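## Task

A small frying pan rests upside down on the open hand. Using the fingers and thumb alone, turn it so its open top faces up and its handle points roughly to the thumb side. The pan fails the task if it contacts anything besides the hand (wrist, camera or camera post included) or leaves the hand. The arm and wrist must not move and the palm must stay facing up throughout. Finish with everything at rest and no working hand motor overloaded or near overload (a motor dead from the start is ignored), then declare done. The hand is then flattened automatically; the pan must not drop as this happens and must still be upright with the handle toward the thumb.

## Robot and tools

Robot: one arm on a base near a table, ending in a right robotic hand with sixteen motors (index, middle, ring fingers and a thumb). The palm faces up and holds the object. Since the arm must not move, essentially all work is done by the hand motors.

Frames: reported poses, targets and camera poses are in the arm's base frame (scene up is roughly base +z). Pose offsets in a row are in the Hand target's own axes: +z runs along straight fingers toward the tips, +x crosses the palm away from the thumb, +y points out of the palm face. So the thumb side is -x. A fixed mast at the wrist (x +0.05 to +0.10, z -0.16 to -0.11, out to y +0.06 m) can touch the object; keep it clear.

A row is one list of 24 numbers, each in [-1, 1]: dx, dy, dz, rx, ry, rz, then sixteen hinge goals, then current_limit, then speed. The first six are an offset from the Hand target as it stood when the action began (not from the previous row); 1.0 equals 0.6 m or 180 degrees, and rx, ry, rz form a single rotation vector. Here always send six zeros, which re-requests the same target and keeps the arm still. The sixteen hinge numbers are absolute goals, each scaled linearly between its two end stops, in this order: index_mcp, index_abd, index_pip, index_dip, middle_mcp, middle_abd, middle_pip, middle_dip, ring_mcp, ring_abd, ring_pip, ring_dip, thumb_cmc, thumb_axl, thumb_mcp, thumb_ipl. Brackets give degrees at +1 and -1, then the straight value. Fingers: _mcp curls at the knuckle toward the palm as it goes to -1 (-18, +128; +0.75); _abd swings sideways away from the thumb toward -1 (-60, +60; 0.00); _pip (-29, +108; +0.58) and _dip (-21, +117; +0.70) bend the next joints. Thumb: thumb_cmc toward -1 brings it from beside the palm to in front of it (-20, +120; +0.71); thumb_axl rotates it about its own straight line (-27, +140; +0.68); thumb_mcp (-69, +109; +0.23) and thumb_ipl (-77, +108; +0.17) bend it. current_limit sets every motor's current cap, linear from 0 mA at -1 to 550 mA at +1 (minimum 11 mA); speed sets how fast goals move, (speed+1)/2 of 8.5 rad/s. Initial values are +0.4 and -0.6; the last written values persist. Bending fingertips first rise toward +y, lifting what rests on them.

Tools:
- execute_actions(actions, cameras): actions is a list of actions; each action is up to 15 rows, one per 1/30 s step, and a short action repeats its final row to fill 15. An empty list returns state plus all camera images. cameras picks images by name (cam_head_left, cam_head_right, cam_wrist, or ["all"]).
- move(target, speed, blend, blocking, cameras): target is one 24-number row or a list of up to 15 rows, all offsets counted from the same Hand target. speed in m/s (0.002 to 4.3, default 0.25), blend in m for rounding corners. Not needed here since the arm stays put.
- wait(seconds 0 to 10, cameras): lets time pass holding the last command.
- stop(cameras): brakes a running move.
- zoom_image(camera, region [x0, y0, x1, y1] in pixels, at most 504 by 504): closer view of the latest image from that camera.
- finished_scene(scene): ends the current scene (1 or 2); irreversible. Call it only once the object is upright and still.

To leave the hand unchanged, resend the last sixteen hinge numbers, current_limit and speed; at a scene's start read them from a result first, because a 0 is a real command.

Results: end_effector_position (m) and end_effector_quat_wxyz, Hand target, joint positions, velocities and torques, motor temperatures, and per-motor lists in the order above: hand_goal, hand_measured, hand_current_ma (positive pushes toward -1) and hand_state (moving, goal, blocked, overload). Images are 672x504.

Cautions: a finger grips only when its goal lies past the object surface, harder with more excess. Each motor overloads after about 5 s at 495 mA or more and then goes limp for 10 s, which can drop the object; avoid long hard pressing and ease goals back. Do not tip the palm, do not fling or drop the object, and let it settle before finishing. A HAND FAULT line cancels the remaining robot calls in that reply. The robot keeps holding its last command between replies.

Each tool is called after ">>>" as a command line: name --argument value for each argument, lists and objects as JSON in quotes; but a table of rows of numbers goes row by row, as --pt "numbers of a row", without its own name.

## Session

>>> execute_actions --actions '[]'

Scene clock: 0.00 s.
end_effector_position=(+0.5009, +0.0075, +0.3839) hand_goal=(+0.754, +0.000, +0.576, +0.696, +0.754, +0.000, +0.576, +0.696, +0.754, +0.000, +0.576, +0.696, -0.104, +0.540, +0.162, +0.106) hand_measured=(+0.770, +0.000, +0.576, +0.696, +0.778, +0.000, +0.584, +0.698, +0.786, +0.000, +0.584, +0.698, -0.080, +0.546, +0.166, +0.110) hand_current_ma=(+3, +0, +0, +0, +5, +0, +1, +0, +8, +0, +1, +0, +4, +0, +0, +0) hand_state=(goal, goal, goal, goal, blocked, goal, goal, goal, blocked, goal, goal, goal, blocked, goal, goal, goal) hand_current_limit=0.40 hand_speed=-0.60 end_effector_quat_wxyz=(+0.497, +0.504, +0.518, +0.480)
Joint positions: [0.088 1.127 0.6 0.48 0.091 -0.027]
Joint velocities: within noise
Joint torques (N m): no reading
Motor temperatures (°C): [25 26 25 21 23 25]
Heat: hottest shoulder 26 °C.
Hand target: +0.5038, +0.0077, +0.3979; +0.503, +0.499, +0.511, +0.487

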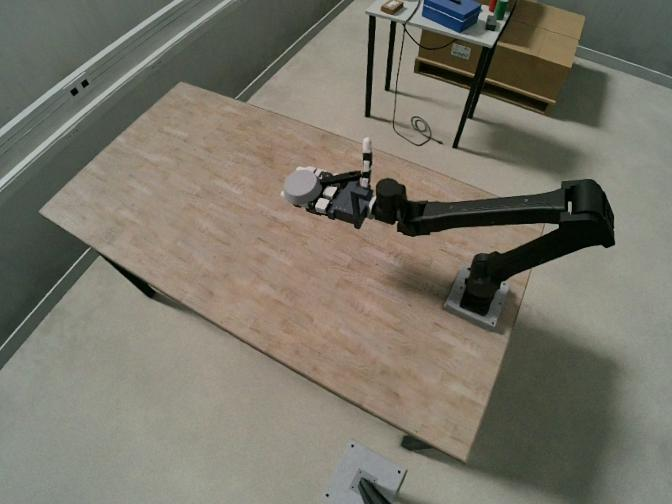

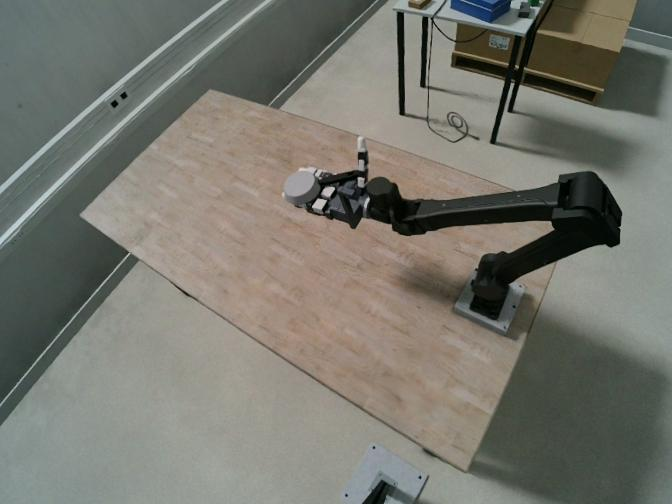

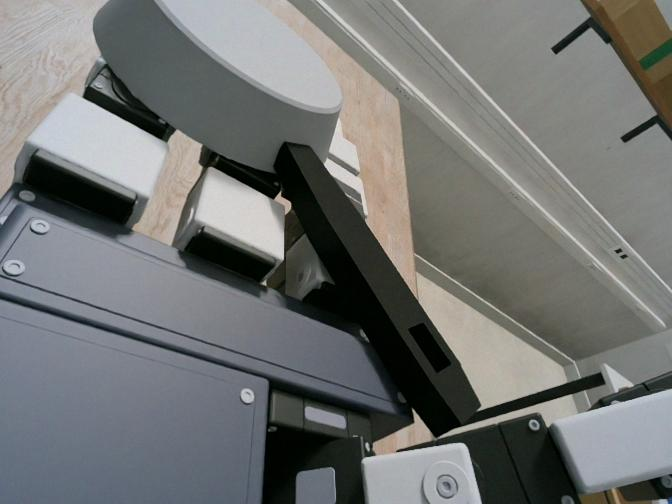

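>>> zoom_image --camera "cam_head_left" --region '[250, 120, 430, 255]'

>>> zoom_image --camera "cam_head_right" --region '[260, 120, 420, 240]'

>>> zoom_image --camera "cam_wrist" --region '[80, 0, 580, 504]'

Scaled by 2.800 from the camera's 672x504 image, which has a finer 960x720 frame.

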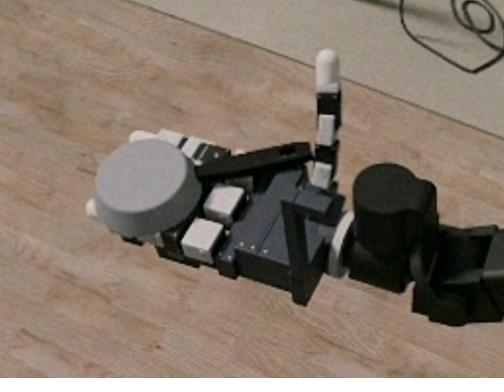

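Scaled by 3.150 from the camera's 672x504 image, which has a finer 960x720 frame.

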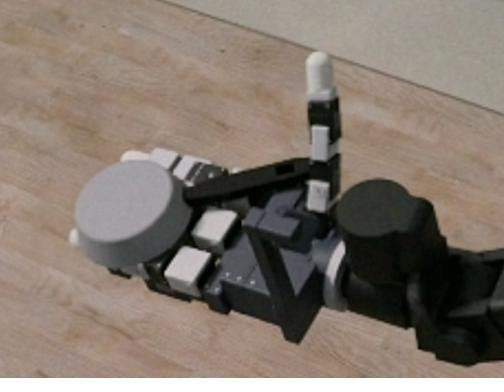

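Scaled by 1.000.

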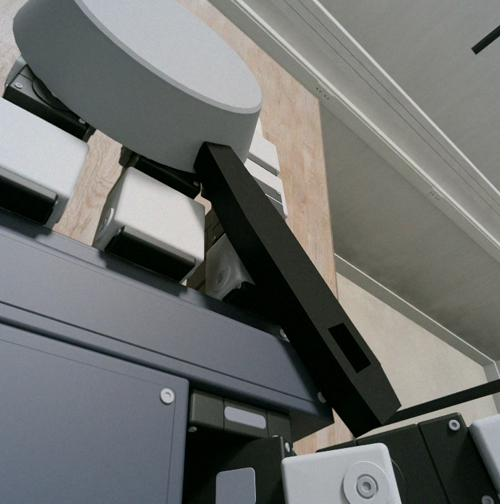

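>>> execute_actions --actions '[[[0,0,0,0,0,0,0.754,0,0.576,0.696,0.754,0,0.576,0.696,0.754,0,0.576,0.696,0.43,0.68,0.23,0.17,0.4,-0.8]],[[0,0,0,0,0,0,0.754,0,0.576,0.696,0.754,0,0.576,0.696,0.754,0,0.576,0.696,0.43,0.68,0.23,0.17,0.4,-0.8]]]' --cameras '["all"]'

Scene clock: 123.50 s.
end_effector_position=(+0.5009, +0.0075, +0.3839) hand_goal=(+0.754, +0.000, +0.576, +0.696, +0.754, +0.000, +0.576, +0.696, +0.754, +0.000, +0.576, +0.696, +0.430, +0.680, +0.230, +0.170) hand_measured=(+0.770, +0.000, +0.576, +0.696, +0.778, +0.000, +0.584, +0.698, +0.786, +0.000, +0.584, +0.698, +0.442, +0.676, +0.224, +0.166) hand_current_ma=(+3, +0, +0, +0, +5, +0, +1, +0, +8, +0, +1, +0, +1, +0, +0, +0) hand_state=(goal, goal, goal, goal, blocked, goal, goal, goal, blocked, goal, goal, goal, goal, goal, goal, goal) hand_current_limit=0.40 hand_speed=-0.80 end_effector_quat_wxyz=(+0.497, +0.504, +0.518, +0.480)
Joint positions: [0.088 1.127 0.6 0.48 0.091 -0.027]
Joint torques (N m): [0.09 -4.95 12.04 2.58 -0.06 -0.11]
Motor temperatures (°C): [25 26 44 22 23 25]
Heat: hottest elbow 44 °C.
Hand target: +0.5038, +0.0077, +0.3979; +0.503, +0.499, +0.511, +0.487
Off the commanded pose: 0.014 m, 2 deg.

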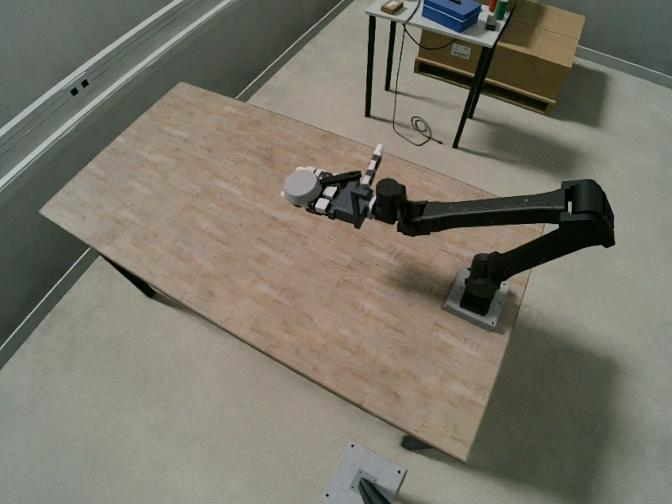

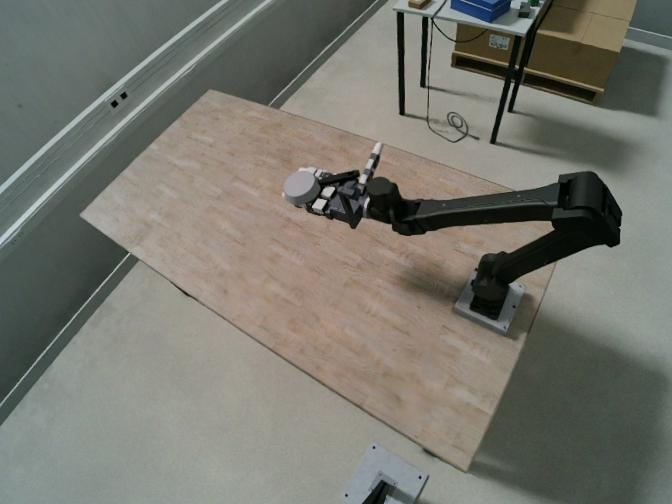

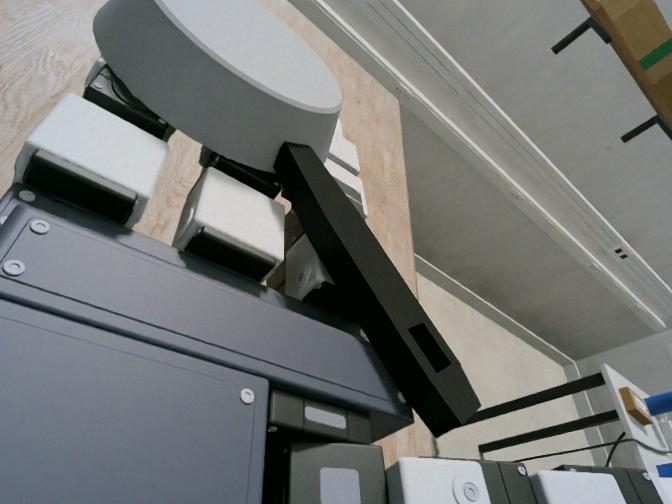

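>>> execute_actions --actions '[[[0,0,0,0,0,0,0.754,0,0.576,0.696,0.754,0,0.576,0.696,0.754,0,0.576,0.696,-0.571,0.68,0.0,-0.05,0.4,-0.7]],[[0,0,0,0,0,0,0.754,0,0.576,0.696,0.754,0,0.576,0.696,0.754,0,0.576,0.696,-0.571,0.68,-0.225,-0.16,0.4,-0.7]],[[0,0,0,0,0,0,0.754,0,0.576,0.696,0.754,0,0.576,0.696,0.754,0,0.576,0.696,-0.93,0.68,-0.225,-0.16,0.4,-0.7]],[[0,0,0,0,0,0,0.754,0,0.576,0.696,0.754,0,0.576,0.696,0.754,0,0.576,0.696,-0.93,0.68,-0.33,-0.3,0.4,-0.7]]]' --cameras '["cam_wrist","cam_head_left"]'

Scene clock: 187.70 s.
end_effector_position=(+0.5009, +0.0075, +0.3839) hand_goal=(+0.754, +0.000, +0.576, +0.696, +0.754, +0.000, +0.576, +0.696, +0.754, +0.000, +0.576, +0.696, -0.930, +0.680, -0.330, -0.300) hand_measured=(+0.770, +0.000, +0.576, +0.696, +0.778, +0.000, +0.584, +0.698, +0.786, +0.000, +0.584, +0.698, -0.930, +0.678, -0.332, -0.298) hand_current_ma=(+3, +0, +0, +0, +5, +0, +1, +0, +8, +0, +1, +0, +0, +0, +0, +0) hand_state=(goal, goal, goal, goal, blocked, goal, goal, goal, blocked, goal, goal, goal, goal, goal, goal, goal) hand_current_limit=0.40 hand_speed=-0.70 end_effector_quat_wxyz=(+0.497, +0.504, +0.518, +0.480)
Joint positions: [0.088 1.127 0.6 0.48 0.091 -0.027]
Joint torques (N m): [0.15 -5.25 12.1 2.65 -0.06 -0.03]
Heat: hottest elbow 46 °C.
Hand target: +0.5038, +0.0077, +0.3979; +0.503, +0.499, +0.511, +0.487
Off the commanded pose: 0.014 m, 2 deg.
Images, in order (width x height): cam_head_left 672x504, cam_wrist 672x504.

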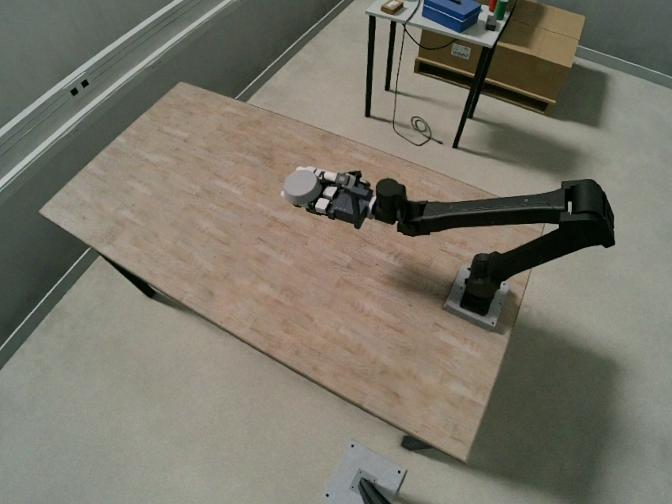

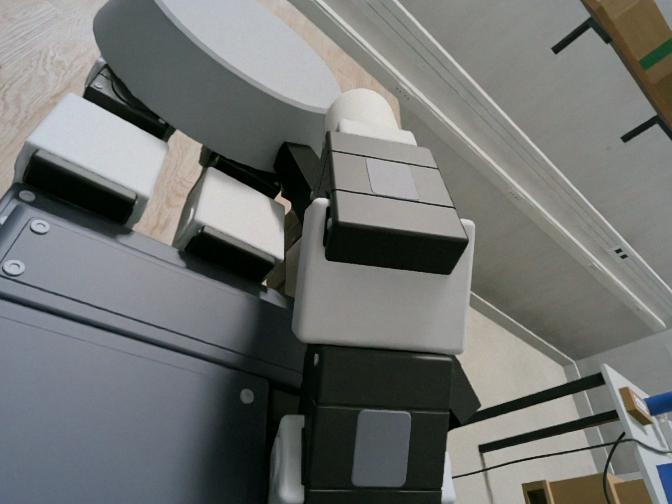

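>>> zoom_image --camera "cam_head_left" --region '[270, 150, 400, 240]'

Scaled by 3.877 from the camera's 672x504 image, which has a finer 960x720 frame.

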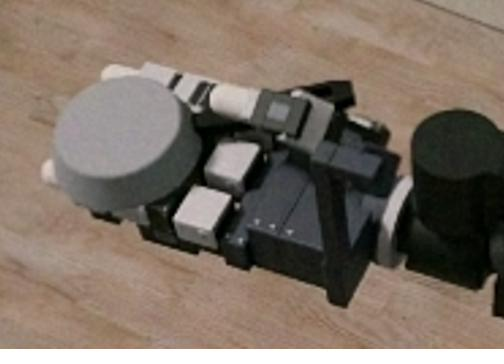

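>>> execute_actions --actions '[[[0,0,0,0,0,0,0.754,0,0.576,0.696,0.754,0,0.576,0.696,0.754,0,0.576,0.696,-0.93,0.50,-0.33,-0.3,0.4,-0.8]],[[0,0,0,0,0,0,0.754,0,0.576,0.696,0.754,0,0.576,0.696,0.754,0,0.576,0.696,-0.93,0.50,-0.45,-0.40,0.4,-0.8]]]' --cameras '["cam_wrist","cam_head_left"]'

>>> zoom_image --camera "cam_head_left" --region '[270, 150, 400, 240]'

Scene clock: 322.70 s.
end_effector_position=(+0.5009, +0.0075, +0.3839) hand_goal=(+0.754, +0.000, +0.576, +0.696, +0.754, +0.000, +0.576, +0.696, +0.754, +0.000, +0.576, +0.696, -0.930, +0.500, -0.450, -0.400) hand_measured=(+0.770, +0.000, +0.576, +0.696, +0.778, +0.000, +0.584, +0.698, +0.786, +0.000, +0.584, +0.698, -0.932, +0.502, -0.454, -0.398) hand_current_ma=(+3, +0, +0, +0, +5, +0, +1, +0, +8, +0, +1, +0, +0, +0, +0, +0) hand_state=(goal, goal, goal, goal, blocked, goal, goal, goal, blocked, goal, goal, goal, goal, goal, goal, goal) hand_current_limit=0.40 hand_speed=-0.80 end_effector_quat_wxyz=(+0.497, +0.504, +0.518, +0.480)
Joint positions: [0.088 1.127 0.6 0.48 0.091 -0.027]
Joint torques (N m): [0.32 -5.25 12.04 2.69 -0.04 -0.02]
Heat: hottest elbow 48 °C.
Hand target: +0.5038, +0.0077, +0.3979; +0.503, +0.499, +0.511, +0.487
Off the commanded pose: 0.014 m, 2 deg.
Images, in order (width x height): cam_head_left 672x504, cam_wrist 672x504.

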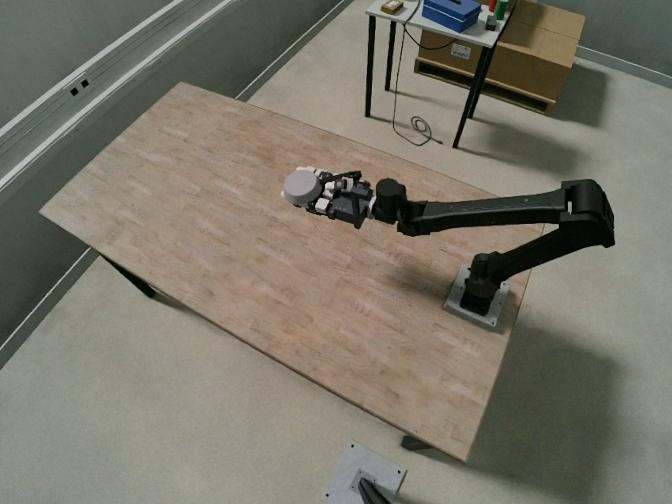

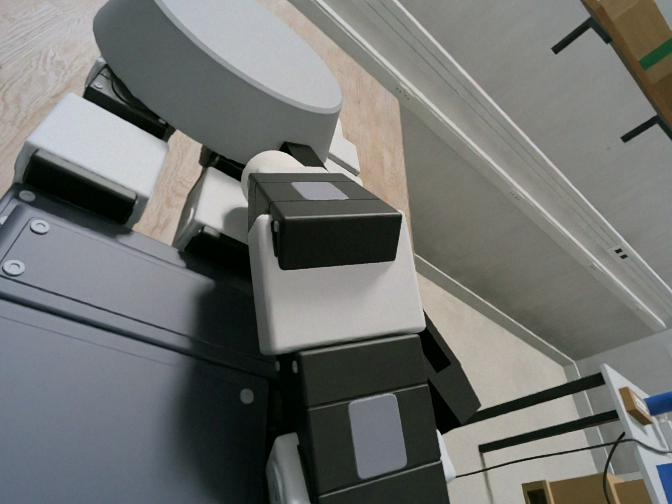

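Scaled by 3.877 from the camera's 672x504 image, which has a finer 960x720 frame.

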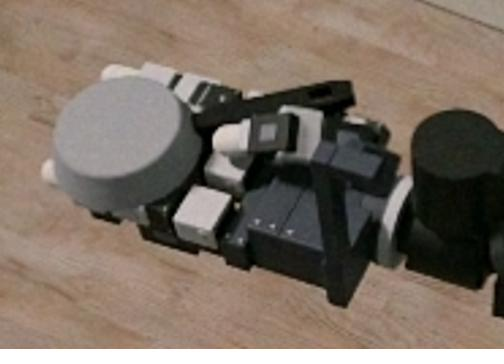

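>>> execute_actions --actions '[[[0,0,0,0,0,0,0.754,0,0.576,0.696,0.754,0,0.576,0.696,0.754,0,0.576,0.696,-0.93,0.68,-0.46,-0.41,0.4,-0.85]],[[0,0,0,0,0,0,0.754,0,0.576,0.696,0.754,0,0.576,0.696,0.754,0,0.576,0.696,-0.80,0.80,-0.47,-0.42,0.4,-0.85]]]' --cameras '["cam_wrist","cam_head_left"]'

>>> zoom_image --camera "cam_head_left" --region '[270, 150, 400, 240]'

Scene clock: 338.33 s.
end_effector_position=(+0.5009, +0.0075, +0.3839) hand_goal=(+0.754, +0.000, +0.576, +0.696, +0.754, +0.000, +0.576, +0.696, +0.754, +0.000, +0.576, +0.696, -0.800, +0.800, -0.470, -0.420) hand_measured=(+0.780, +0.000, +0.580, +0.696, +0.780, +0.000, +0.584, +0.698, +0.786, +0.000, +0.586, +0.698, -0.808, +0.790, -0.474, -0.418) hand_current_ma=(+6, +0, +0, +0, +6, +0, +1, +0, +9, +0, +1, +0, -1, -1, +0, +0) hand_state=(blocked, goal, goal, goal, blocked, goal, goal, goal, blocked, goal, goal, goal, goal, goal, goal, goal) hand_current_limit=0.40 hand_speed=-0.85 end_effector_quat_wxyz=(+0.497, +0.504, +0.518, +0.480)
Joint positions: [0.088 1.127 0.6 0.48 0.091 -0.027]
Joint torques (N m): [0.15 -5.07 12.1 2.71 -0.05 -0.06]
Heat: hottest elbow 48 °C.
Hand target: +0.5038, +0.0077, +0.3979; +0.503, +0.499, +0.511, +0.487
Off the commanded pose: 0.014 m, 2 deg.
Images, in order (width x height): cam_head_left 672x504, cam_wrist 672x504.

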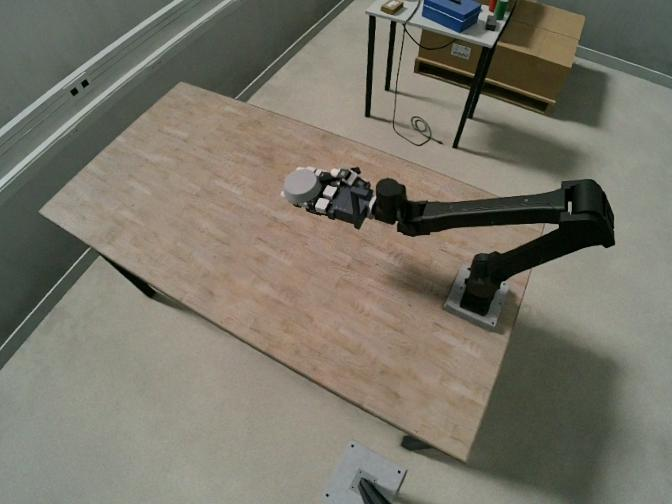

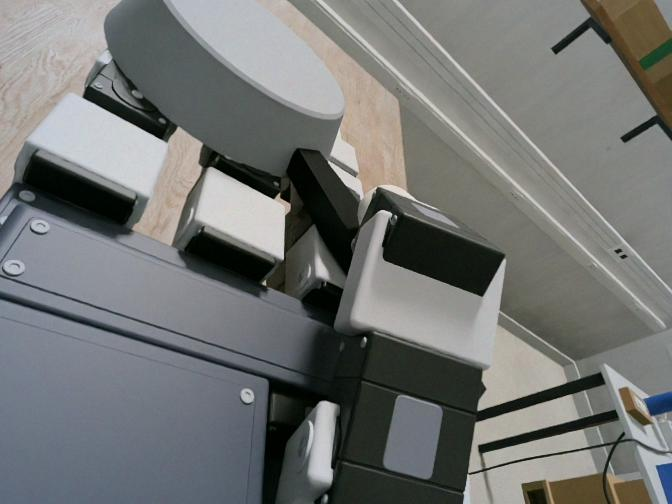

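Scaled by 3.877 from the camera's 672x504 image, which has a finer 960x720 frame.

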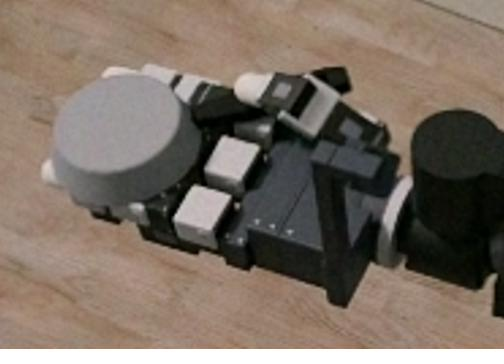

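>>> zoom_image --camera "cam_wrist" --region '[230, 100, 530, 420]'

>>> zoom_image --camera "cam_head_left" --region '[310, 155, 380, 205]'

Scaled by 1.575 from the camera's 672x504 image, which has a finer 960x720 frame.

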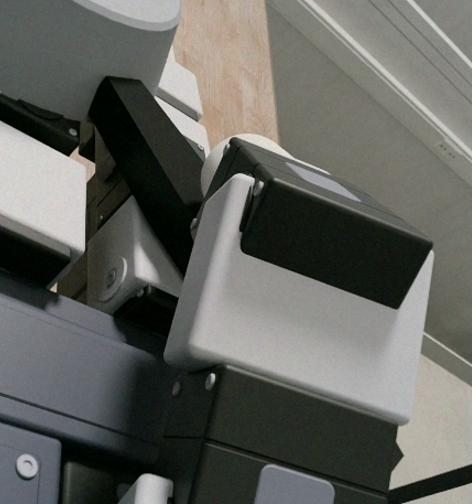

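Scaled by 7.200 from the camera's 672x504 image, which has a finer 960x720 frame.

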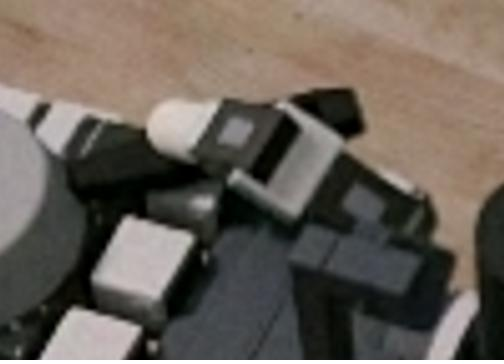

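>>> execute_actions --actions '[[[0,0,0,0,0,0,0.754,0,0.576,0.696,0.754,0,0.576,0.696,0.754,0,0.576,0.696,-0.93,0.68,-0.33,-0.40,0.4,-0.75]],[[0,0,0,0,0,0,0.754,0,0.576,0.696,0.754,0,0.576,0.696,0.754,0,0.576,0.696,-0.93,0.48,-0.16,-0.75,0.4,-0.7]],[[0,0,0,0,0,0,0.754,0,0.576,0.696,0.754,0,0.576,0.696,0.754,0,0.576,0.696,-0.93,0.48,-0.16,-0.96,0.4,-0.75]]]' --cameras '["cam_wrist","cam_head_left"]'

>>> zoom_image --camera "cam_head_left" --region '[270, 150, 400, 240]'

Scene clock: 389.00 s.
end_effector_position=(+0.5009, +0.0075, +0.3839) hand_goal=(+0.754, +0.000, +0.576, +0.696, +0.754, +0.000, +0.576, +0.696, +0.754, +0.000, +0.576, +0.696, -0.930, +0.480, -0.160, -0.960) hand_measured=(+0.780, +0.000, +0.580, +0.696, +0.780, +0.000, +0.584, +0.698, +0.786, +0.000, +0.586, +0.698, -0.932, +0.482, -0.176, -0.958) hand_current_ma=(+6, +0, +0, +0, +6, +0, +1, +0, +9, +0, +1, +0, +0, +0, -3, +0) hand_state=(blocked, goal, goal, goal, blocked, goal, goal, goal, blocked, goal, goal, goal, goal, goal, goal, goal) hand_current_limit=0.40 hand_speed=-0.75 end_effector_quat_wxyz=(+0.497, +0.504, +0.518, +0.480)
Joint positions: [0.088 1.127 0.6 0.48 0.091 -0.027]
Joint torques (N m): [0.26 -5.36 12.03 2.59 -0.06 -0.04]
Motor temperatures (°C): [24 26 49 22 23 24]
Heat: hottest elbow 49 °C.
Hand target: +0.5038, +0.0077, +0.3979; +0.503, +0.499, +0.511, +0.487
Off the commanded pose: 0.014 m, 2 deg.
Images, in order (width x height): cam_head_left 672x504, cam_wrist 672x504.

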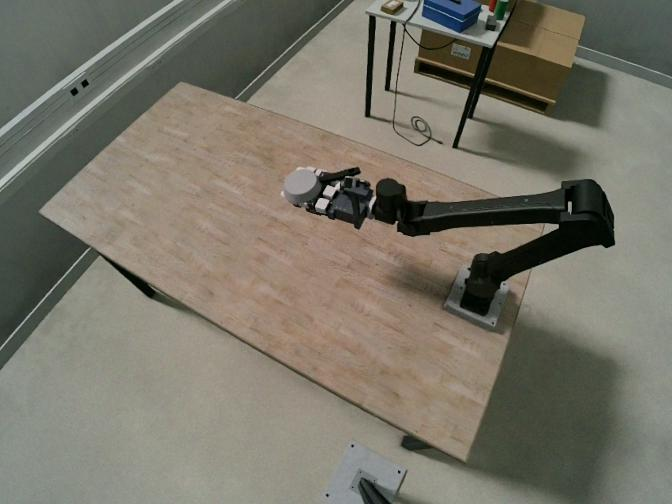

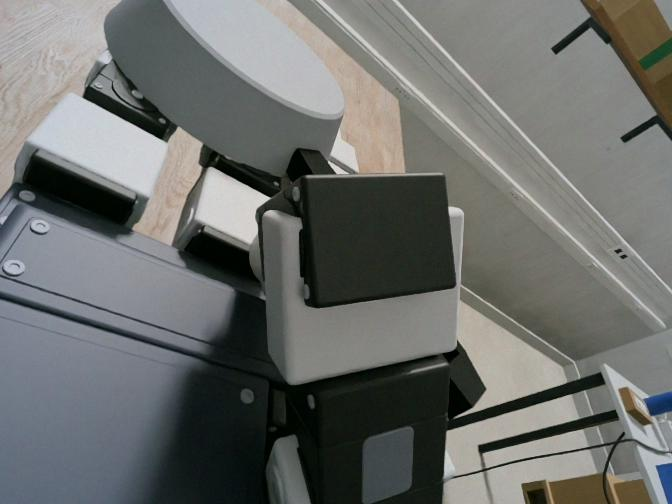

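Scaled by 3.877 from the camera's 672x504 image, which has a finer 960x720 frame.

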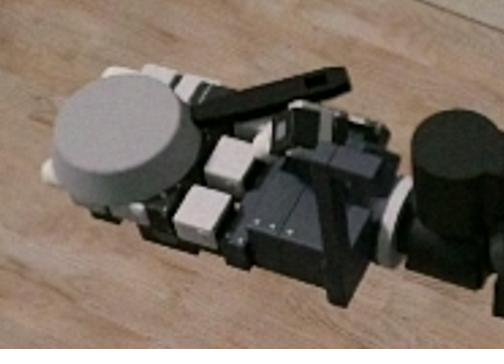

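>>> execute_actions --actions '[[[0,0,0,0,0,0,0.754,0,0.576,0.696,0.754,0,0.576,0.696,0.754,0,0.576,0.696,-0.93,0.68,-0.17,-0.968,0.4,-0.85]],[[0,0,0,0,0,0,0.754,0,0.576,0.696,0.754,0,0.576,0.696,0.754,0,0.576,0.696,-0.75,0.68,-0.195,-0.92,0.4,-0.85]],[[0,0,0,0,0,0,0.754,0,0.576,0.696,0.754,0,0.576,0.696,0.754,0,0.576,0.696,-0.571,0.68,-0.218,-0.868,0.4,-0.85]]]' --cameras '["cam_wrist","cam_head_left"]'

>>> zoom_image --camera "cam_head_left" --region '[270, 150, 400, 240]'

Scene clock: 404.13 s.
end_effector_position=(+0.5009, +0.0075, +0.3839) hand_goal=(+0.754, +0.000, +0.576, +0.696, +0.754, +0.000, +0.576, +0.696, +0.754, +0.000, +0.576, +0.696, -0.570, +0.680, -0.218, -0.868) hand_measured=(+0.780, +0.000, +0.580, +0.696, +0.780, +0.000, +0.584, +0.698, +0.786, +0.000, +0.586, +0.698, -0.574, +0.676, -0.220, -0.874) hand_current_ma=(+6, +0, +0, +0, +6, +0, +1, +0, +9, +0, +1, +0, +0, +0, +0, -1) hand_state=(blocked, goal, goal, goal, blocked, goal, goal, goal, blocked, goal, goal, goal, goal, goal, goal, goal) hand_current_limit=0.40 hand_speed=-0.85 end_effector_quat_wxyz=(+0.497, +0.504, +0.518, +0.480)
Joint positions: [0.088 1.127 0.6 0.48 0.091 -0.027]
Joint torques (N m): [0.09 -5.01 12.04 2.59 -0.03 -0.05]
Heat: hottest elbow 49 °C.
Hand target: +0.5038, +0.0077, +0.3979; +0.503, +0.499, +0.511, +0.487
Off the commanded pose: 0.014 m, 2 deg.
Images, in order (width x height): cam_head_left 672x504, cam_wrist 672x504.

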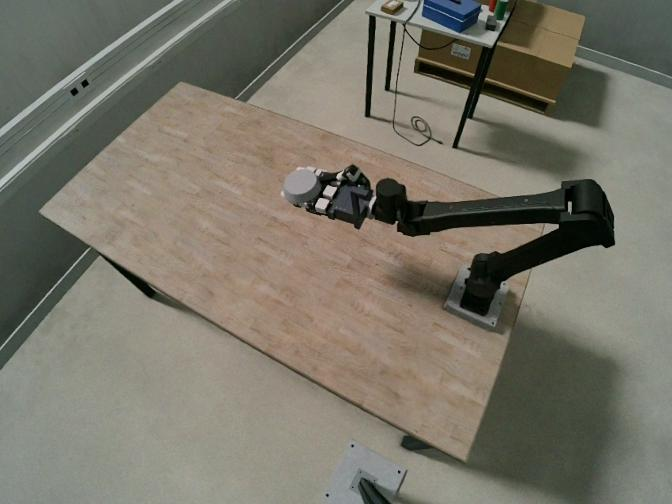

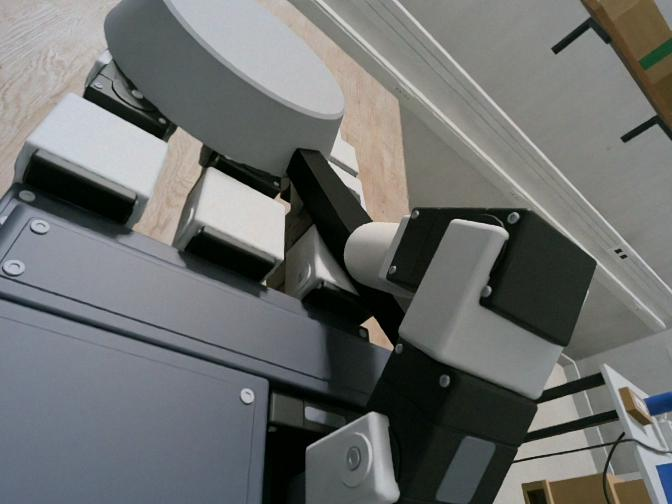

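Scaled by 3.877 from the camera's 672x504 image, which has a finer 960x720 frame.

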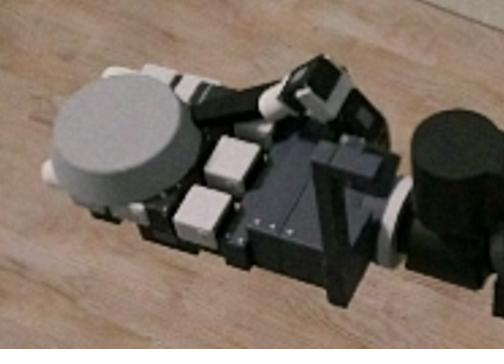

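>>> execute_actions --actions '[[[0,0,0,0,0,0,0.754,0,0.576,0.696,0.754,0,0.576,0.696,0.754,0,0.576,0.696,-0.43,0.68,-0.26,-0.79,0.4,-0.85]],[[0,0,0,0,0,0,0.754,0,0.576,0.696,0.754,0,0.576,0.696,0.754,0,0.576,0.696,-0.286,0.68,-0.3,-0.70,0.4,-0.85]]]' --cameras '["cam_wrist","cam_head_left"]'

>>> zoom_image --camera "cam_head_left" --region '[270, 150, 400, 240]'

Scene clock: 420.83 s.
end_effector_position=(+0.5009, +0.0075, +0.3839) hand_goal=(+0.754, +0.000, +0.576, +0.696, +0.754, +0.000, +0.576, +0.696, +0.754, +0.000, +0.576, +0.696, -0.286, +0.680, -0.300, -0.700) hand_measured=(+0.780, +0.000, +0.580, +0.696, +0.782, +0.000, +0.584, +0.698, +0.786, +0.000, +0.586, +0.698, -0.290, +0.676, -0.298, -0.704) hand_current_ma=(+6, +0, +0, +0, +6, +0, +1, +0, +9, +0, +1, +0, +0, +0, +0, +0) hand_state=(blocked, goal, goal, goal, blocked, goal, goal, goal, blocked, goal, goal, goal, goal, goal, goal, goal) hand_current_limit=0.40 hand_speed=-0.85 end_effector_quat_wxyz=(+0.497, +0.504, +0.518, +0.480)
Joint positions: [0.088 1.127 0.6 0.48 0.091 -0.027]
Joint torques (N m): [0.15 -5.19 12.12 2.62 -0.04 -0.08]
Heat: hottest elbow 49 °C.
Hand target: +0.5038, +0.0077, +0.3979; +0.503, +0.499, +0.511, +0.487
Off the commanded pose: 0.014 m, 2 deg.
Images, in order (width x height): cam_head_left 672x504, cam_wrist 672x504.

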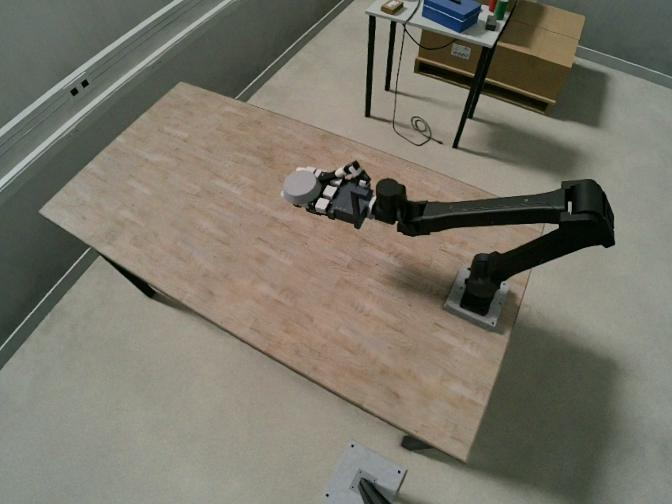

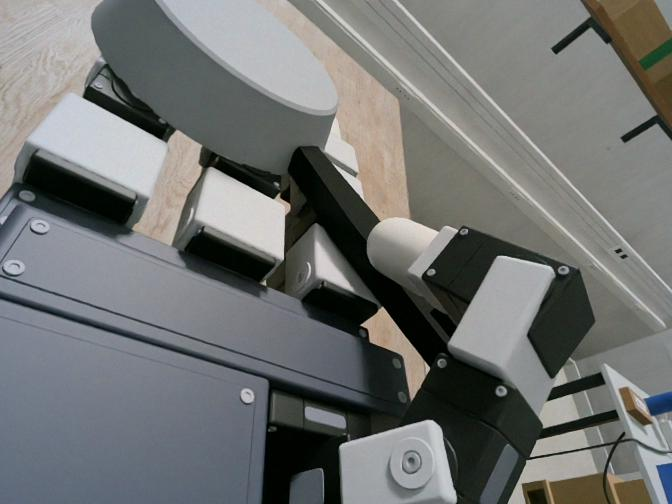

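Scaled by 3.877 from the camera's 672x504 image, which has a finer 960x720 frame.

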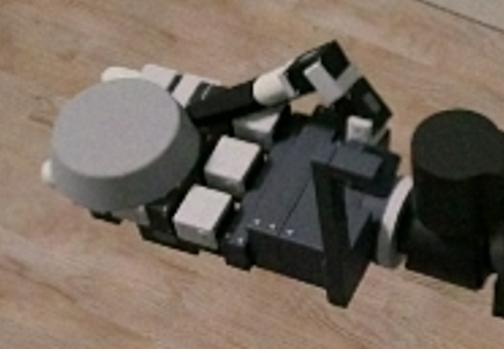

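>>> execute_actions --actions '[[[0,0,0,0,0,0,0.754,0,0.576,0.696,0.754,0,0.576,0.696,0.754,0,0.576,0.696,-0.14,0.68,-0.333,-0.60,0.4,-0.85]],[[0,0,0,0,0,0,0.754,0,0.576,0.696,0.754,0,0.576,0.696,0.754,0,0.576,0.696,0.0,0.68,-0.366,-0.495,0.4,-0.85]]]' --cameras '["cam_wrist","cam_head_left"]'

>>> zoom_image --camera "cam_head_left" --region '[270, 150, 400, 240]'

Scene clock: 434.17 s.
end_effector_position=(+0.5009, +0.0075, +0.3839) hand_goal=(+0.754, +0.000, +0.576, +0.696, +0.754, +0.000, +0.576, +0.696, +0.754, +0.000, +0.576, +0.696, +0.000, +0.680, -0.366, -0.494) hand_measured=(+0.780, +0.000, +0.580, +0.696, +0.786, +0.000, +0.584, +0.698, +0.786, +0.000, +0.586, +0.698, -0.002, +0.678, -0.366, -0.498) hand_current_ma=(+6, +0, +0, +0, +9, +0, +1, +0, +9, +0, +1, +0, +0, +0, +0, +0) hand_state=(blocked, goal, goal, goal, blocked, goal, goal, goal, blocked, goal, goal, goal, goal, goal, goal, goal) hand_current_limit=0.40 hand_speed=-0.85 end_effector_quat_wxyz=(+0.497, +0.504, +0.518, +0.480)
Joint positions: [0.088 1.127 0.6 0.48 0.091 -0.027]
Joint torques (N m): [0.15 -5.19 12.07 2.66 -0.06 -0.09]
Heat: hottest elbow 49 °C.
Hand target: +0.5038, +0.0077, +0.3979; +0.503, +0.499, +0.511, +0.487
Off the commanded pose: 0.014 m, 2 deg.
Images, in order (width x height): cam_head_left 672x504, cam_wrist 672x504.

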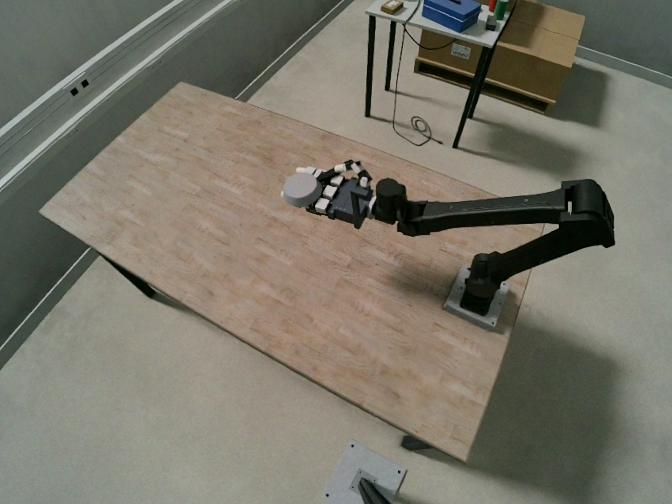

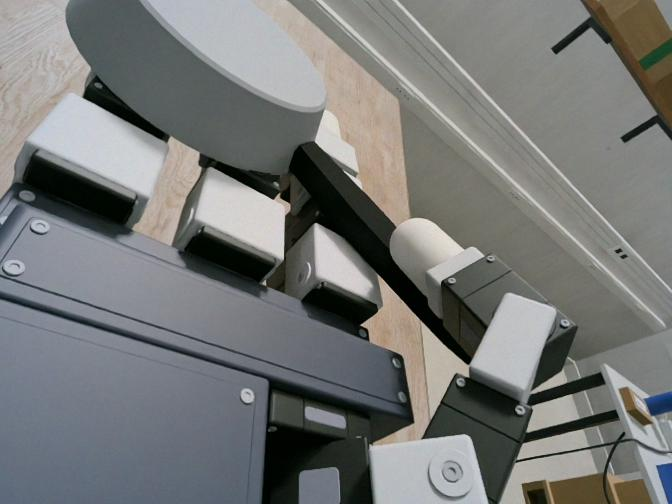

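Scaled by 3.877 from the camera's 672x504 image, which has a finer 960x720 frame.

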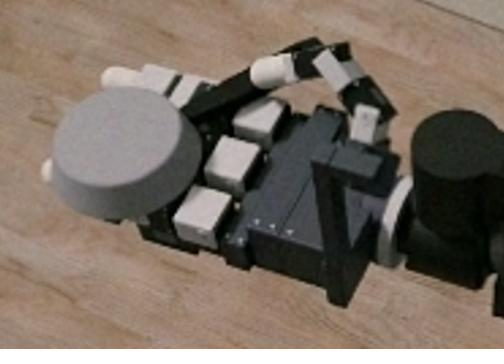

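>>> execute_actions --actions '[[[0,0,0,0,0,0,0.754,0,0.576,0.696,0.754,0,0.576,0.696,0.754,0,0.576,0.696,0.11,0.68,-0.39,-0.38,0.4,-0.85]],[[0,0,0,0,0,0,0.754,0,0.576,0.696,0.754,0,0.576,0.696,0.754,0,0.576,0.696,0.214,0.68,-0.413,-0.265,0.4,-0.85]],[[0,0,0,0,0,0,0.754,0,0.576,0.696,0.754,0,0.576,0.696,0.754,0,0.576,0.696,0.29,0.68,-0.435,-0.12,0.4,-0.85]]]' --cameras '["cam_wrist","cam_head_left"]'

>>> zoom_image --camera "cam_head_left" --region '[270, 150, 400, 240]'

Scene clock: 446.13 s.
end_effector_position=(+0.5009, +0.0075, +0.3839) hand_goal=(+0.754, +0.000, +0.576, +0.696, +0.754, +0.000, +0.576, +0.696, +0.754, +0.000, +0.576, +0.696, +0.290, +0.680, -0.434, -0.120) hand_measured=(+0.784, +0.000, +0.580, +0.696, +0.788, +0.000, +0.584, +0.698, +0.786, +0.000, +0.586, +0.698, +0.292, +0.678, -0.436, -0.126) hand_current_ma=(+7, +0, +0, +0, +9, +0, +1, +0, +9, +0, +1, +0, +0, +0, +0, -1) hand_state=(blocked, goal, goal, goal, blocked, goal, goal, goal, blocked, goal, goal, goal, goal, goal, goal, goal) hand_current_limit=0.40 hand_speed=-0.85 end_effector_quat_wxyz=(+0.497, +0.504, +0.518, +0.480)
Joint positions: [0.088 1.127 0.6 0.48 0.091 -0.027]
Joint torques (N m): [0.15 -5.07 12.12 2.63 -0.04 -0.1]
Heat: hottest elbow 49 °C.
Hand target: +0.5038, +0.0077, +0.3979; +0.503, +0.499, +0.511, +0.487
Off the commanded pose: 0.014 m, 2 deg.
Images, in order (width x height): cam_head_left 672x504, cam_wrist 672x504.

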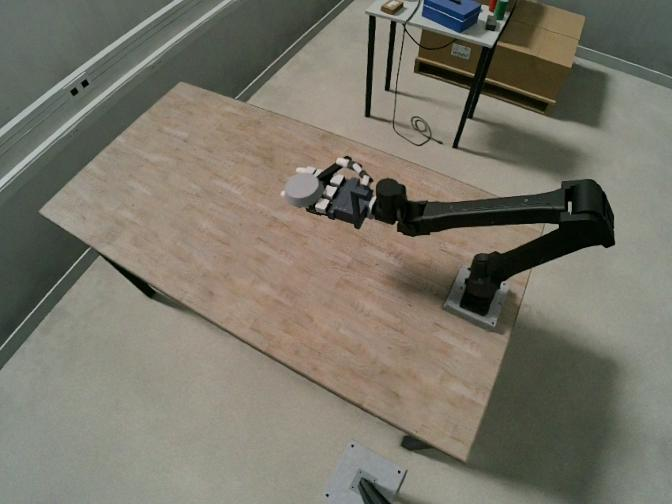

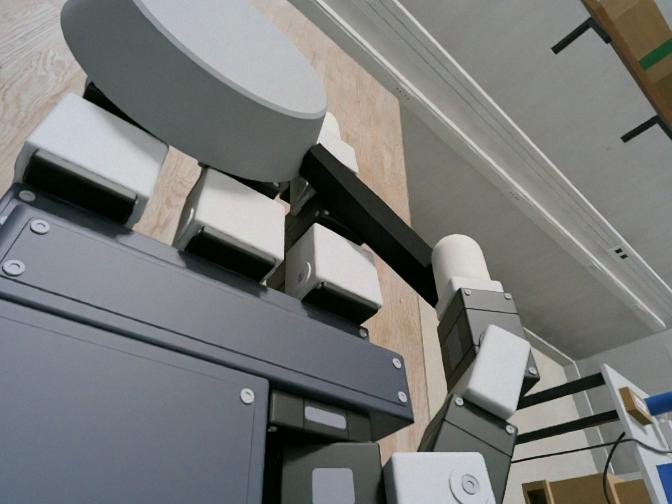

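Scaled by 3.877 from the camera's 672x504 image, which has a finer 960x720 frame.

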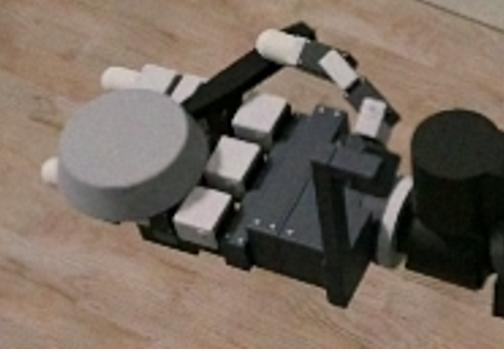

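>>> execute_actions --actions '[[[0,0,0,0,0,0,0.754,0,0.576,0.696,0.754,0,0.576,0.696,0.754,0,0.576,0.696,0.357,0.68,-0.458,0.023,0.4,-0.85]],[[0,0,0,0,0,0,0.754,0,0.576,0.696,0.754,0,0.576,0.696,0.754,0,0.576,0.696,0.357,0.68,-0.56,0.10,0.4,-0.85]],[[0,0,0,0,0,0,0.754,0,0.576,0.696,0.754,0,0.576,0.696,0.754,0,0.576,0.696,0.357,0.68,-0.65,0.17,0.4,-0.85]]]' --cameras '["cam_wrist","cam_head_left"]'

>>> zoom_image --camera "cam_head_left" --region '[270, 150, 400, 240]'

Scene clock: 466.60 s.
end_effector_position=(+0.5009, +0.0075, +0.3839) hand_goal=(+0.754, +0.000, +0.576, +0.696, +0.754, +0.000, +0.576, +0.696, +0.754, +0.000, +0.576, +0.696, +0.358, +0.680, -0.650, +0.170) hand_measured=(+0.796, +0.000, +0.580, +0.696, +0.788, +0.000, +0.584, +0.698, +0.786, +0.000, +0.586, +0.698, +0.348, +0.666, -0.584, +0.178) hand_current_ma=(+14, +0, +0, +0, +9, +0, +1, +0, +9, +0, +1, +0, -1, -3, +42, +1) hand_state=(blocked, goal, goal, goal, blocked, goal, goal, goal, blocked, goal, goal, goal, goal, goal, blocked, goal) hand_current_limit=0.40 hand_speed=-0.85 end_effector_quat_wxyz=(+0.497, +0.504, +0.518, +0.480)
Joint positions: [0.088 1.127 0.6 0.48 0.091 -0.027]
Joint torques (N m): [-0.03 -5.3 12.12 2.65 -0.06 -0.08]
Heat: hottest elbow 50 °C.
Hand target: +0.5038, +0.0077, +0.3979; +0.503, +0.499, +0.511, +0.487
Off the commanded pose: 0.014 m, 2 deg.
Images, in order (width x height): cam_head_left 672x504, cam_wrist 672x504.

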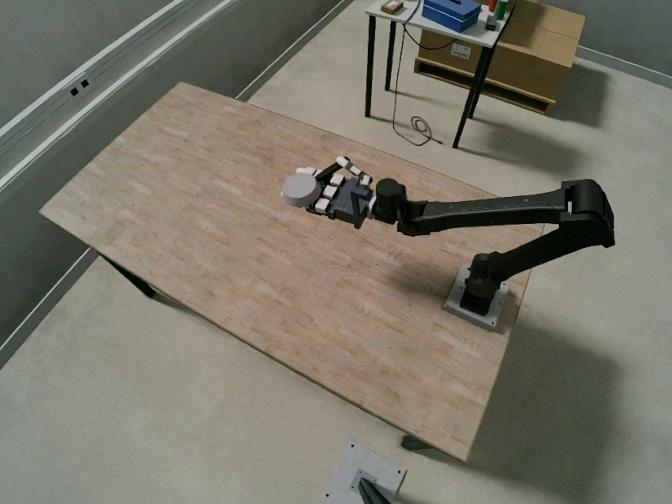

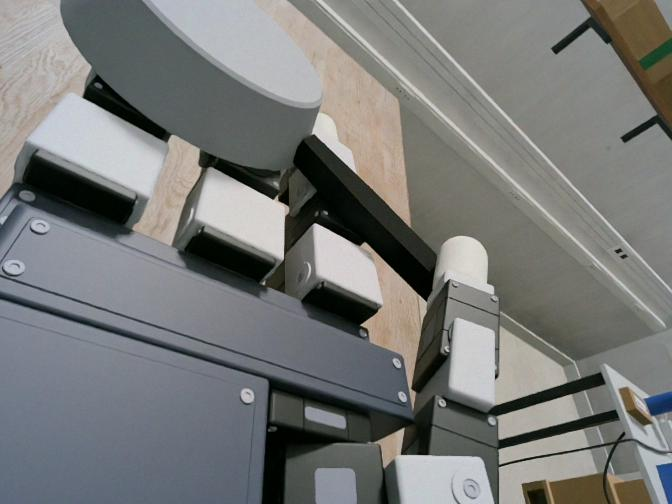

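Scaled by 3.877 from the camera's 672x504 image, which has a finer 960x720 frame.

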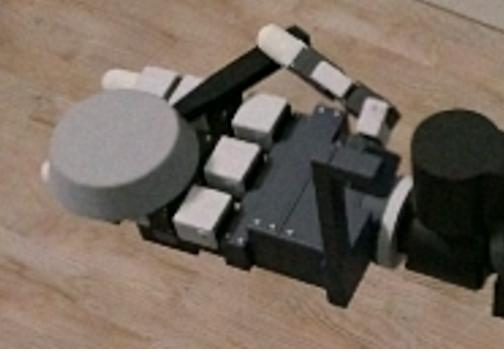

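>>> execute_actions --actions '[[[0,0,0,0,0,0,0.754,0,0.576,0.696,0.754,0,0.576,0.696,0.754,0,0.576,0.696,0.30,0.68,-0.40,0.17,0.4,-0.8]],[[0,0,0,0,0,0,0.754,0,0.576,0.696,0.754,0,0.576,0.696,0.754,0,0.576,0.696,-0.25,0.68,-0.1,0.10,0.4,-0.7]],[[0,0,0,0,0,0,0.754,0,0.576,0.696,0.754,0,0.576,0.696,0.754,0,0.576,0.696,-0.75,0.68,0.1,0.10,0.4,-0.7]],[[0,0,0,0,0,0,0.754,0,0.576,0.696,0.754,0,0.576,0.696,0.754,0,0.576,0.696,-0.75,0.68,0.1,0.10,0.4,-0.7]]]' --cameras '["all"]'

>>> zoom_image --camera "cam_head_left" --region '[270, 140, 400, 230]'

>>> zoom_image --camera "cam_head_right" --region '[270, 140, 400, 230]'

Scene clock: 570.43 s.
end_effector_position=(+0.5009, +0.0075, +0.3839) hand_goal=(+0.754, +0.000, +0.576, +0.696, +0.754, +0.000, +0.576, +0.696, +0.754, +0.000, +0.576, +0.696, -0.750, +0.680, +0.100, +0.100) hand_measured=(+0.796, +0.000, +0.580, +0.696, +0.788, +0.000, +0.584, +0.698, +0.786, +0.000, +0.586, +0.698, -0.748, +0.682, +0.090, +0.102) hand_current_ma=(+14, +0, +0, +0, +10, +0, +1, +0, +9, +0, +1, +0, +0, +0, -2, +0) hand_state=(blocked, goal, goal, goal, blocked, goal, goal, goal, blocked, goal, goal, goal, goal, goal, goal, goal) hand_current_limit=0.40 hand_speed=-0.70 end_effector_quat_wxyz=(+0.497, +0.504, +0.518, +0.480)
Joint positions: [0.088 1.127 0.6 0.48 0.091 -0.027]
Joint torques (N m): [-0.09 -5.01 12.11 2.63 -0.06 -0.05]
Heat: hottest elbow 51 °C.
Hand target: +0.5038, +0.0077, +0.3979; +0.503, +0.499, +0.511, +0.487
Off the commanded pose: 0.014 m, 2 deg.

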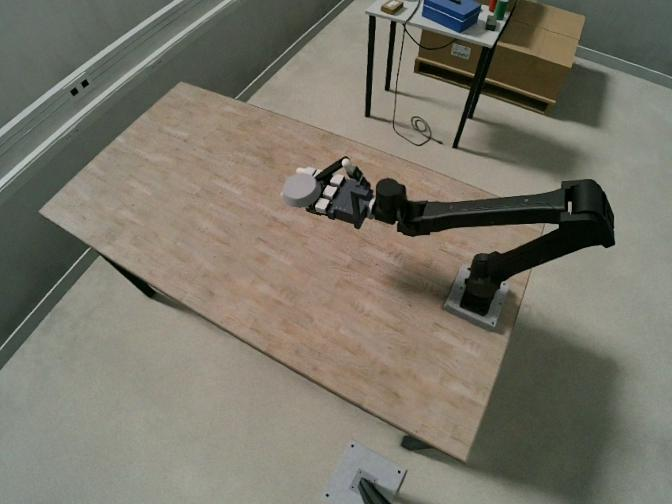

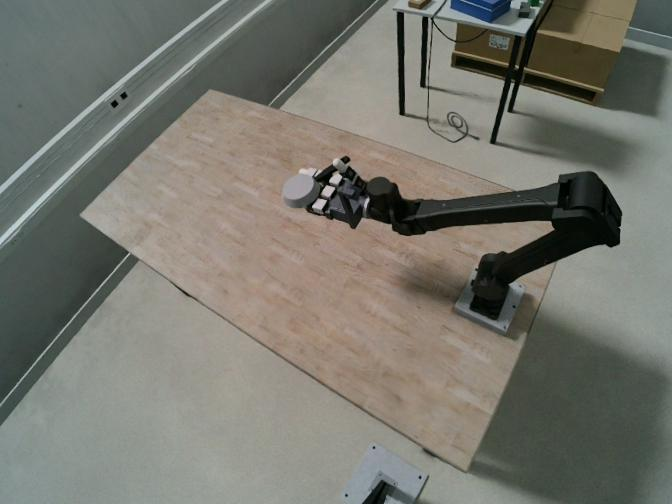

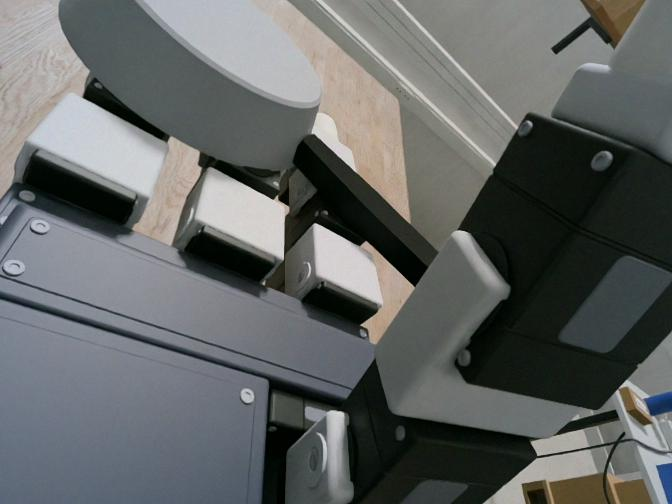

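Scaled by 3.877 from the camera's 672x504 image, which has a finer 960x720 frame.

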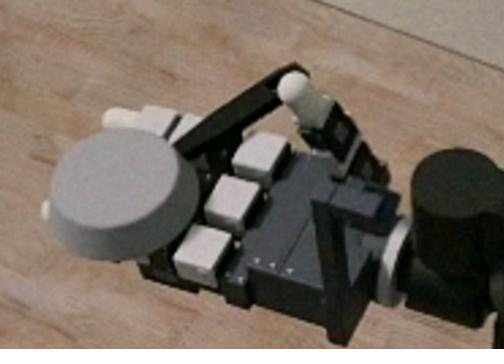

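Scaled by 3.877 from the camera's 672x504 image, which has a finer 960x720 frame.

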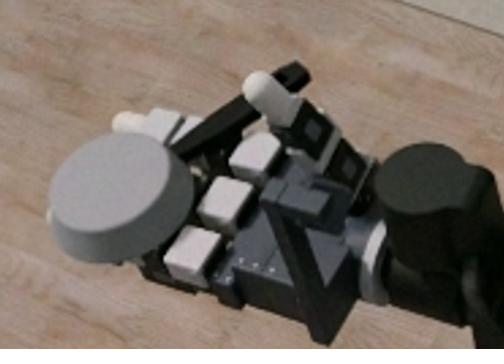

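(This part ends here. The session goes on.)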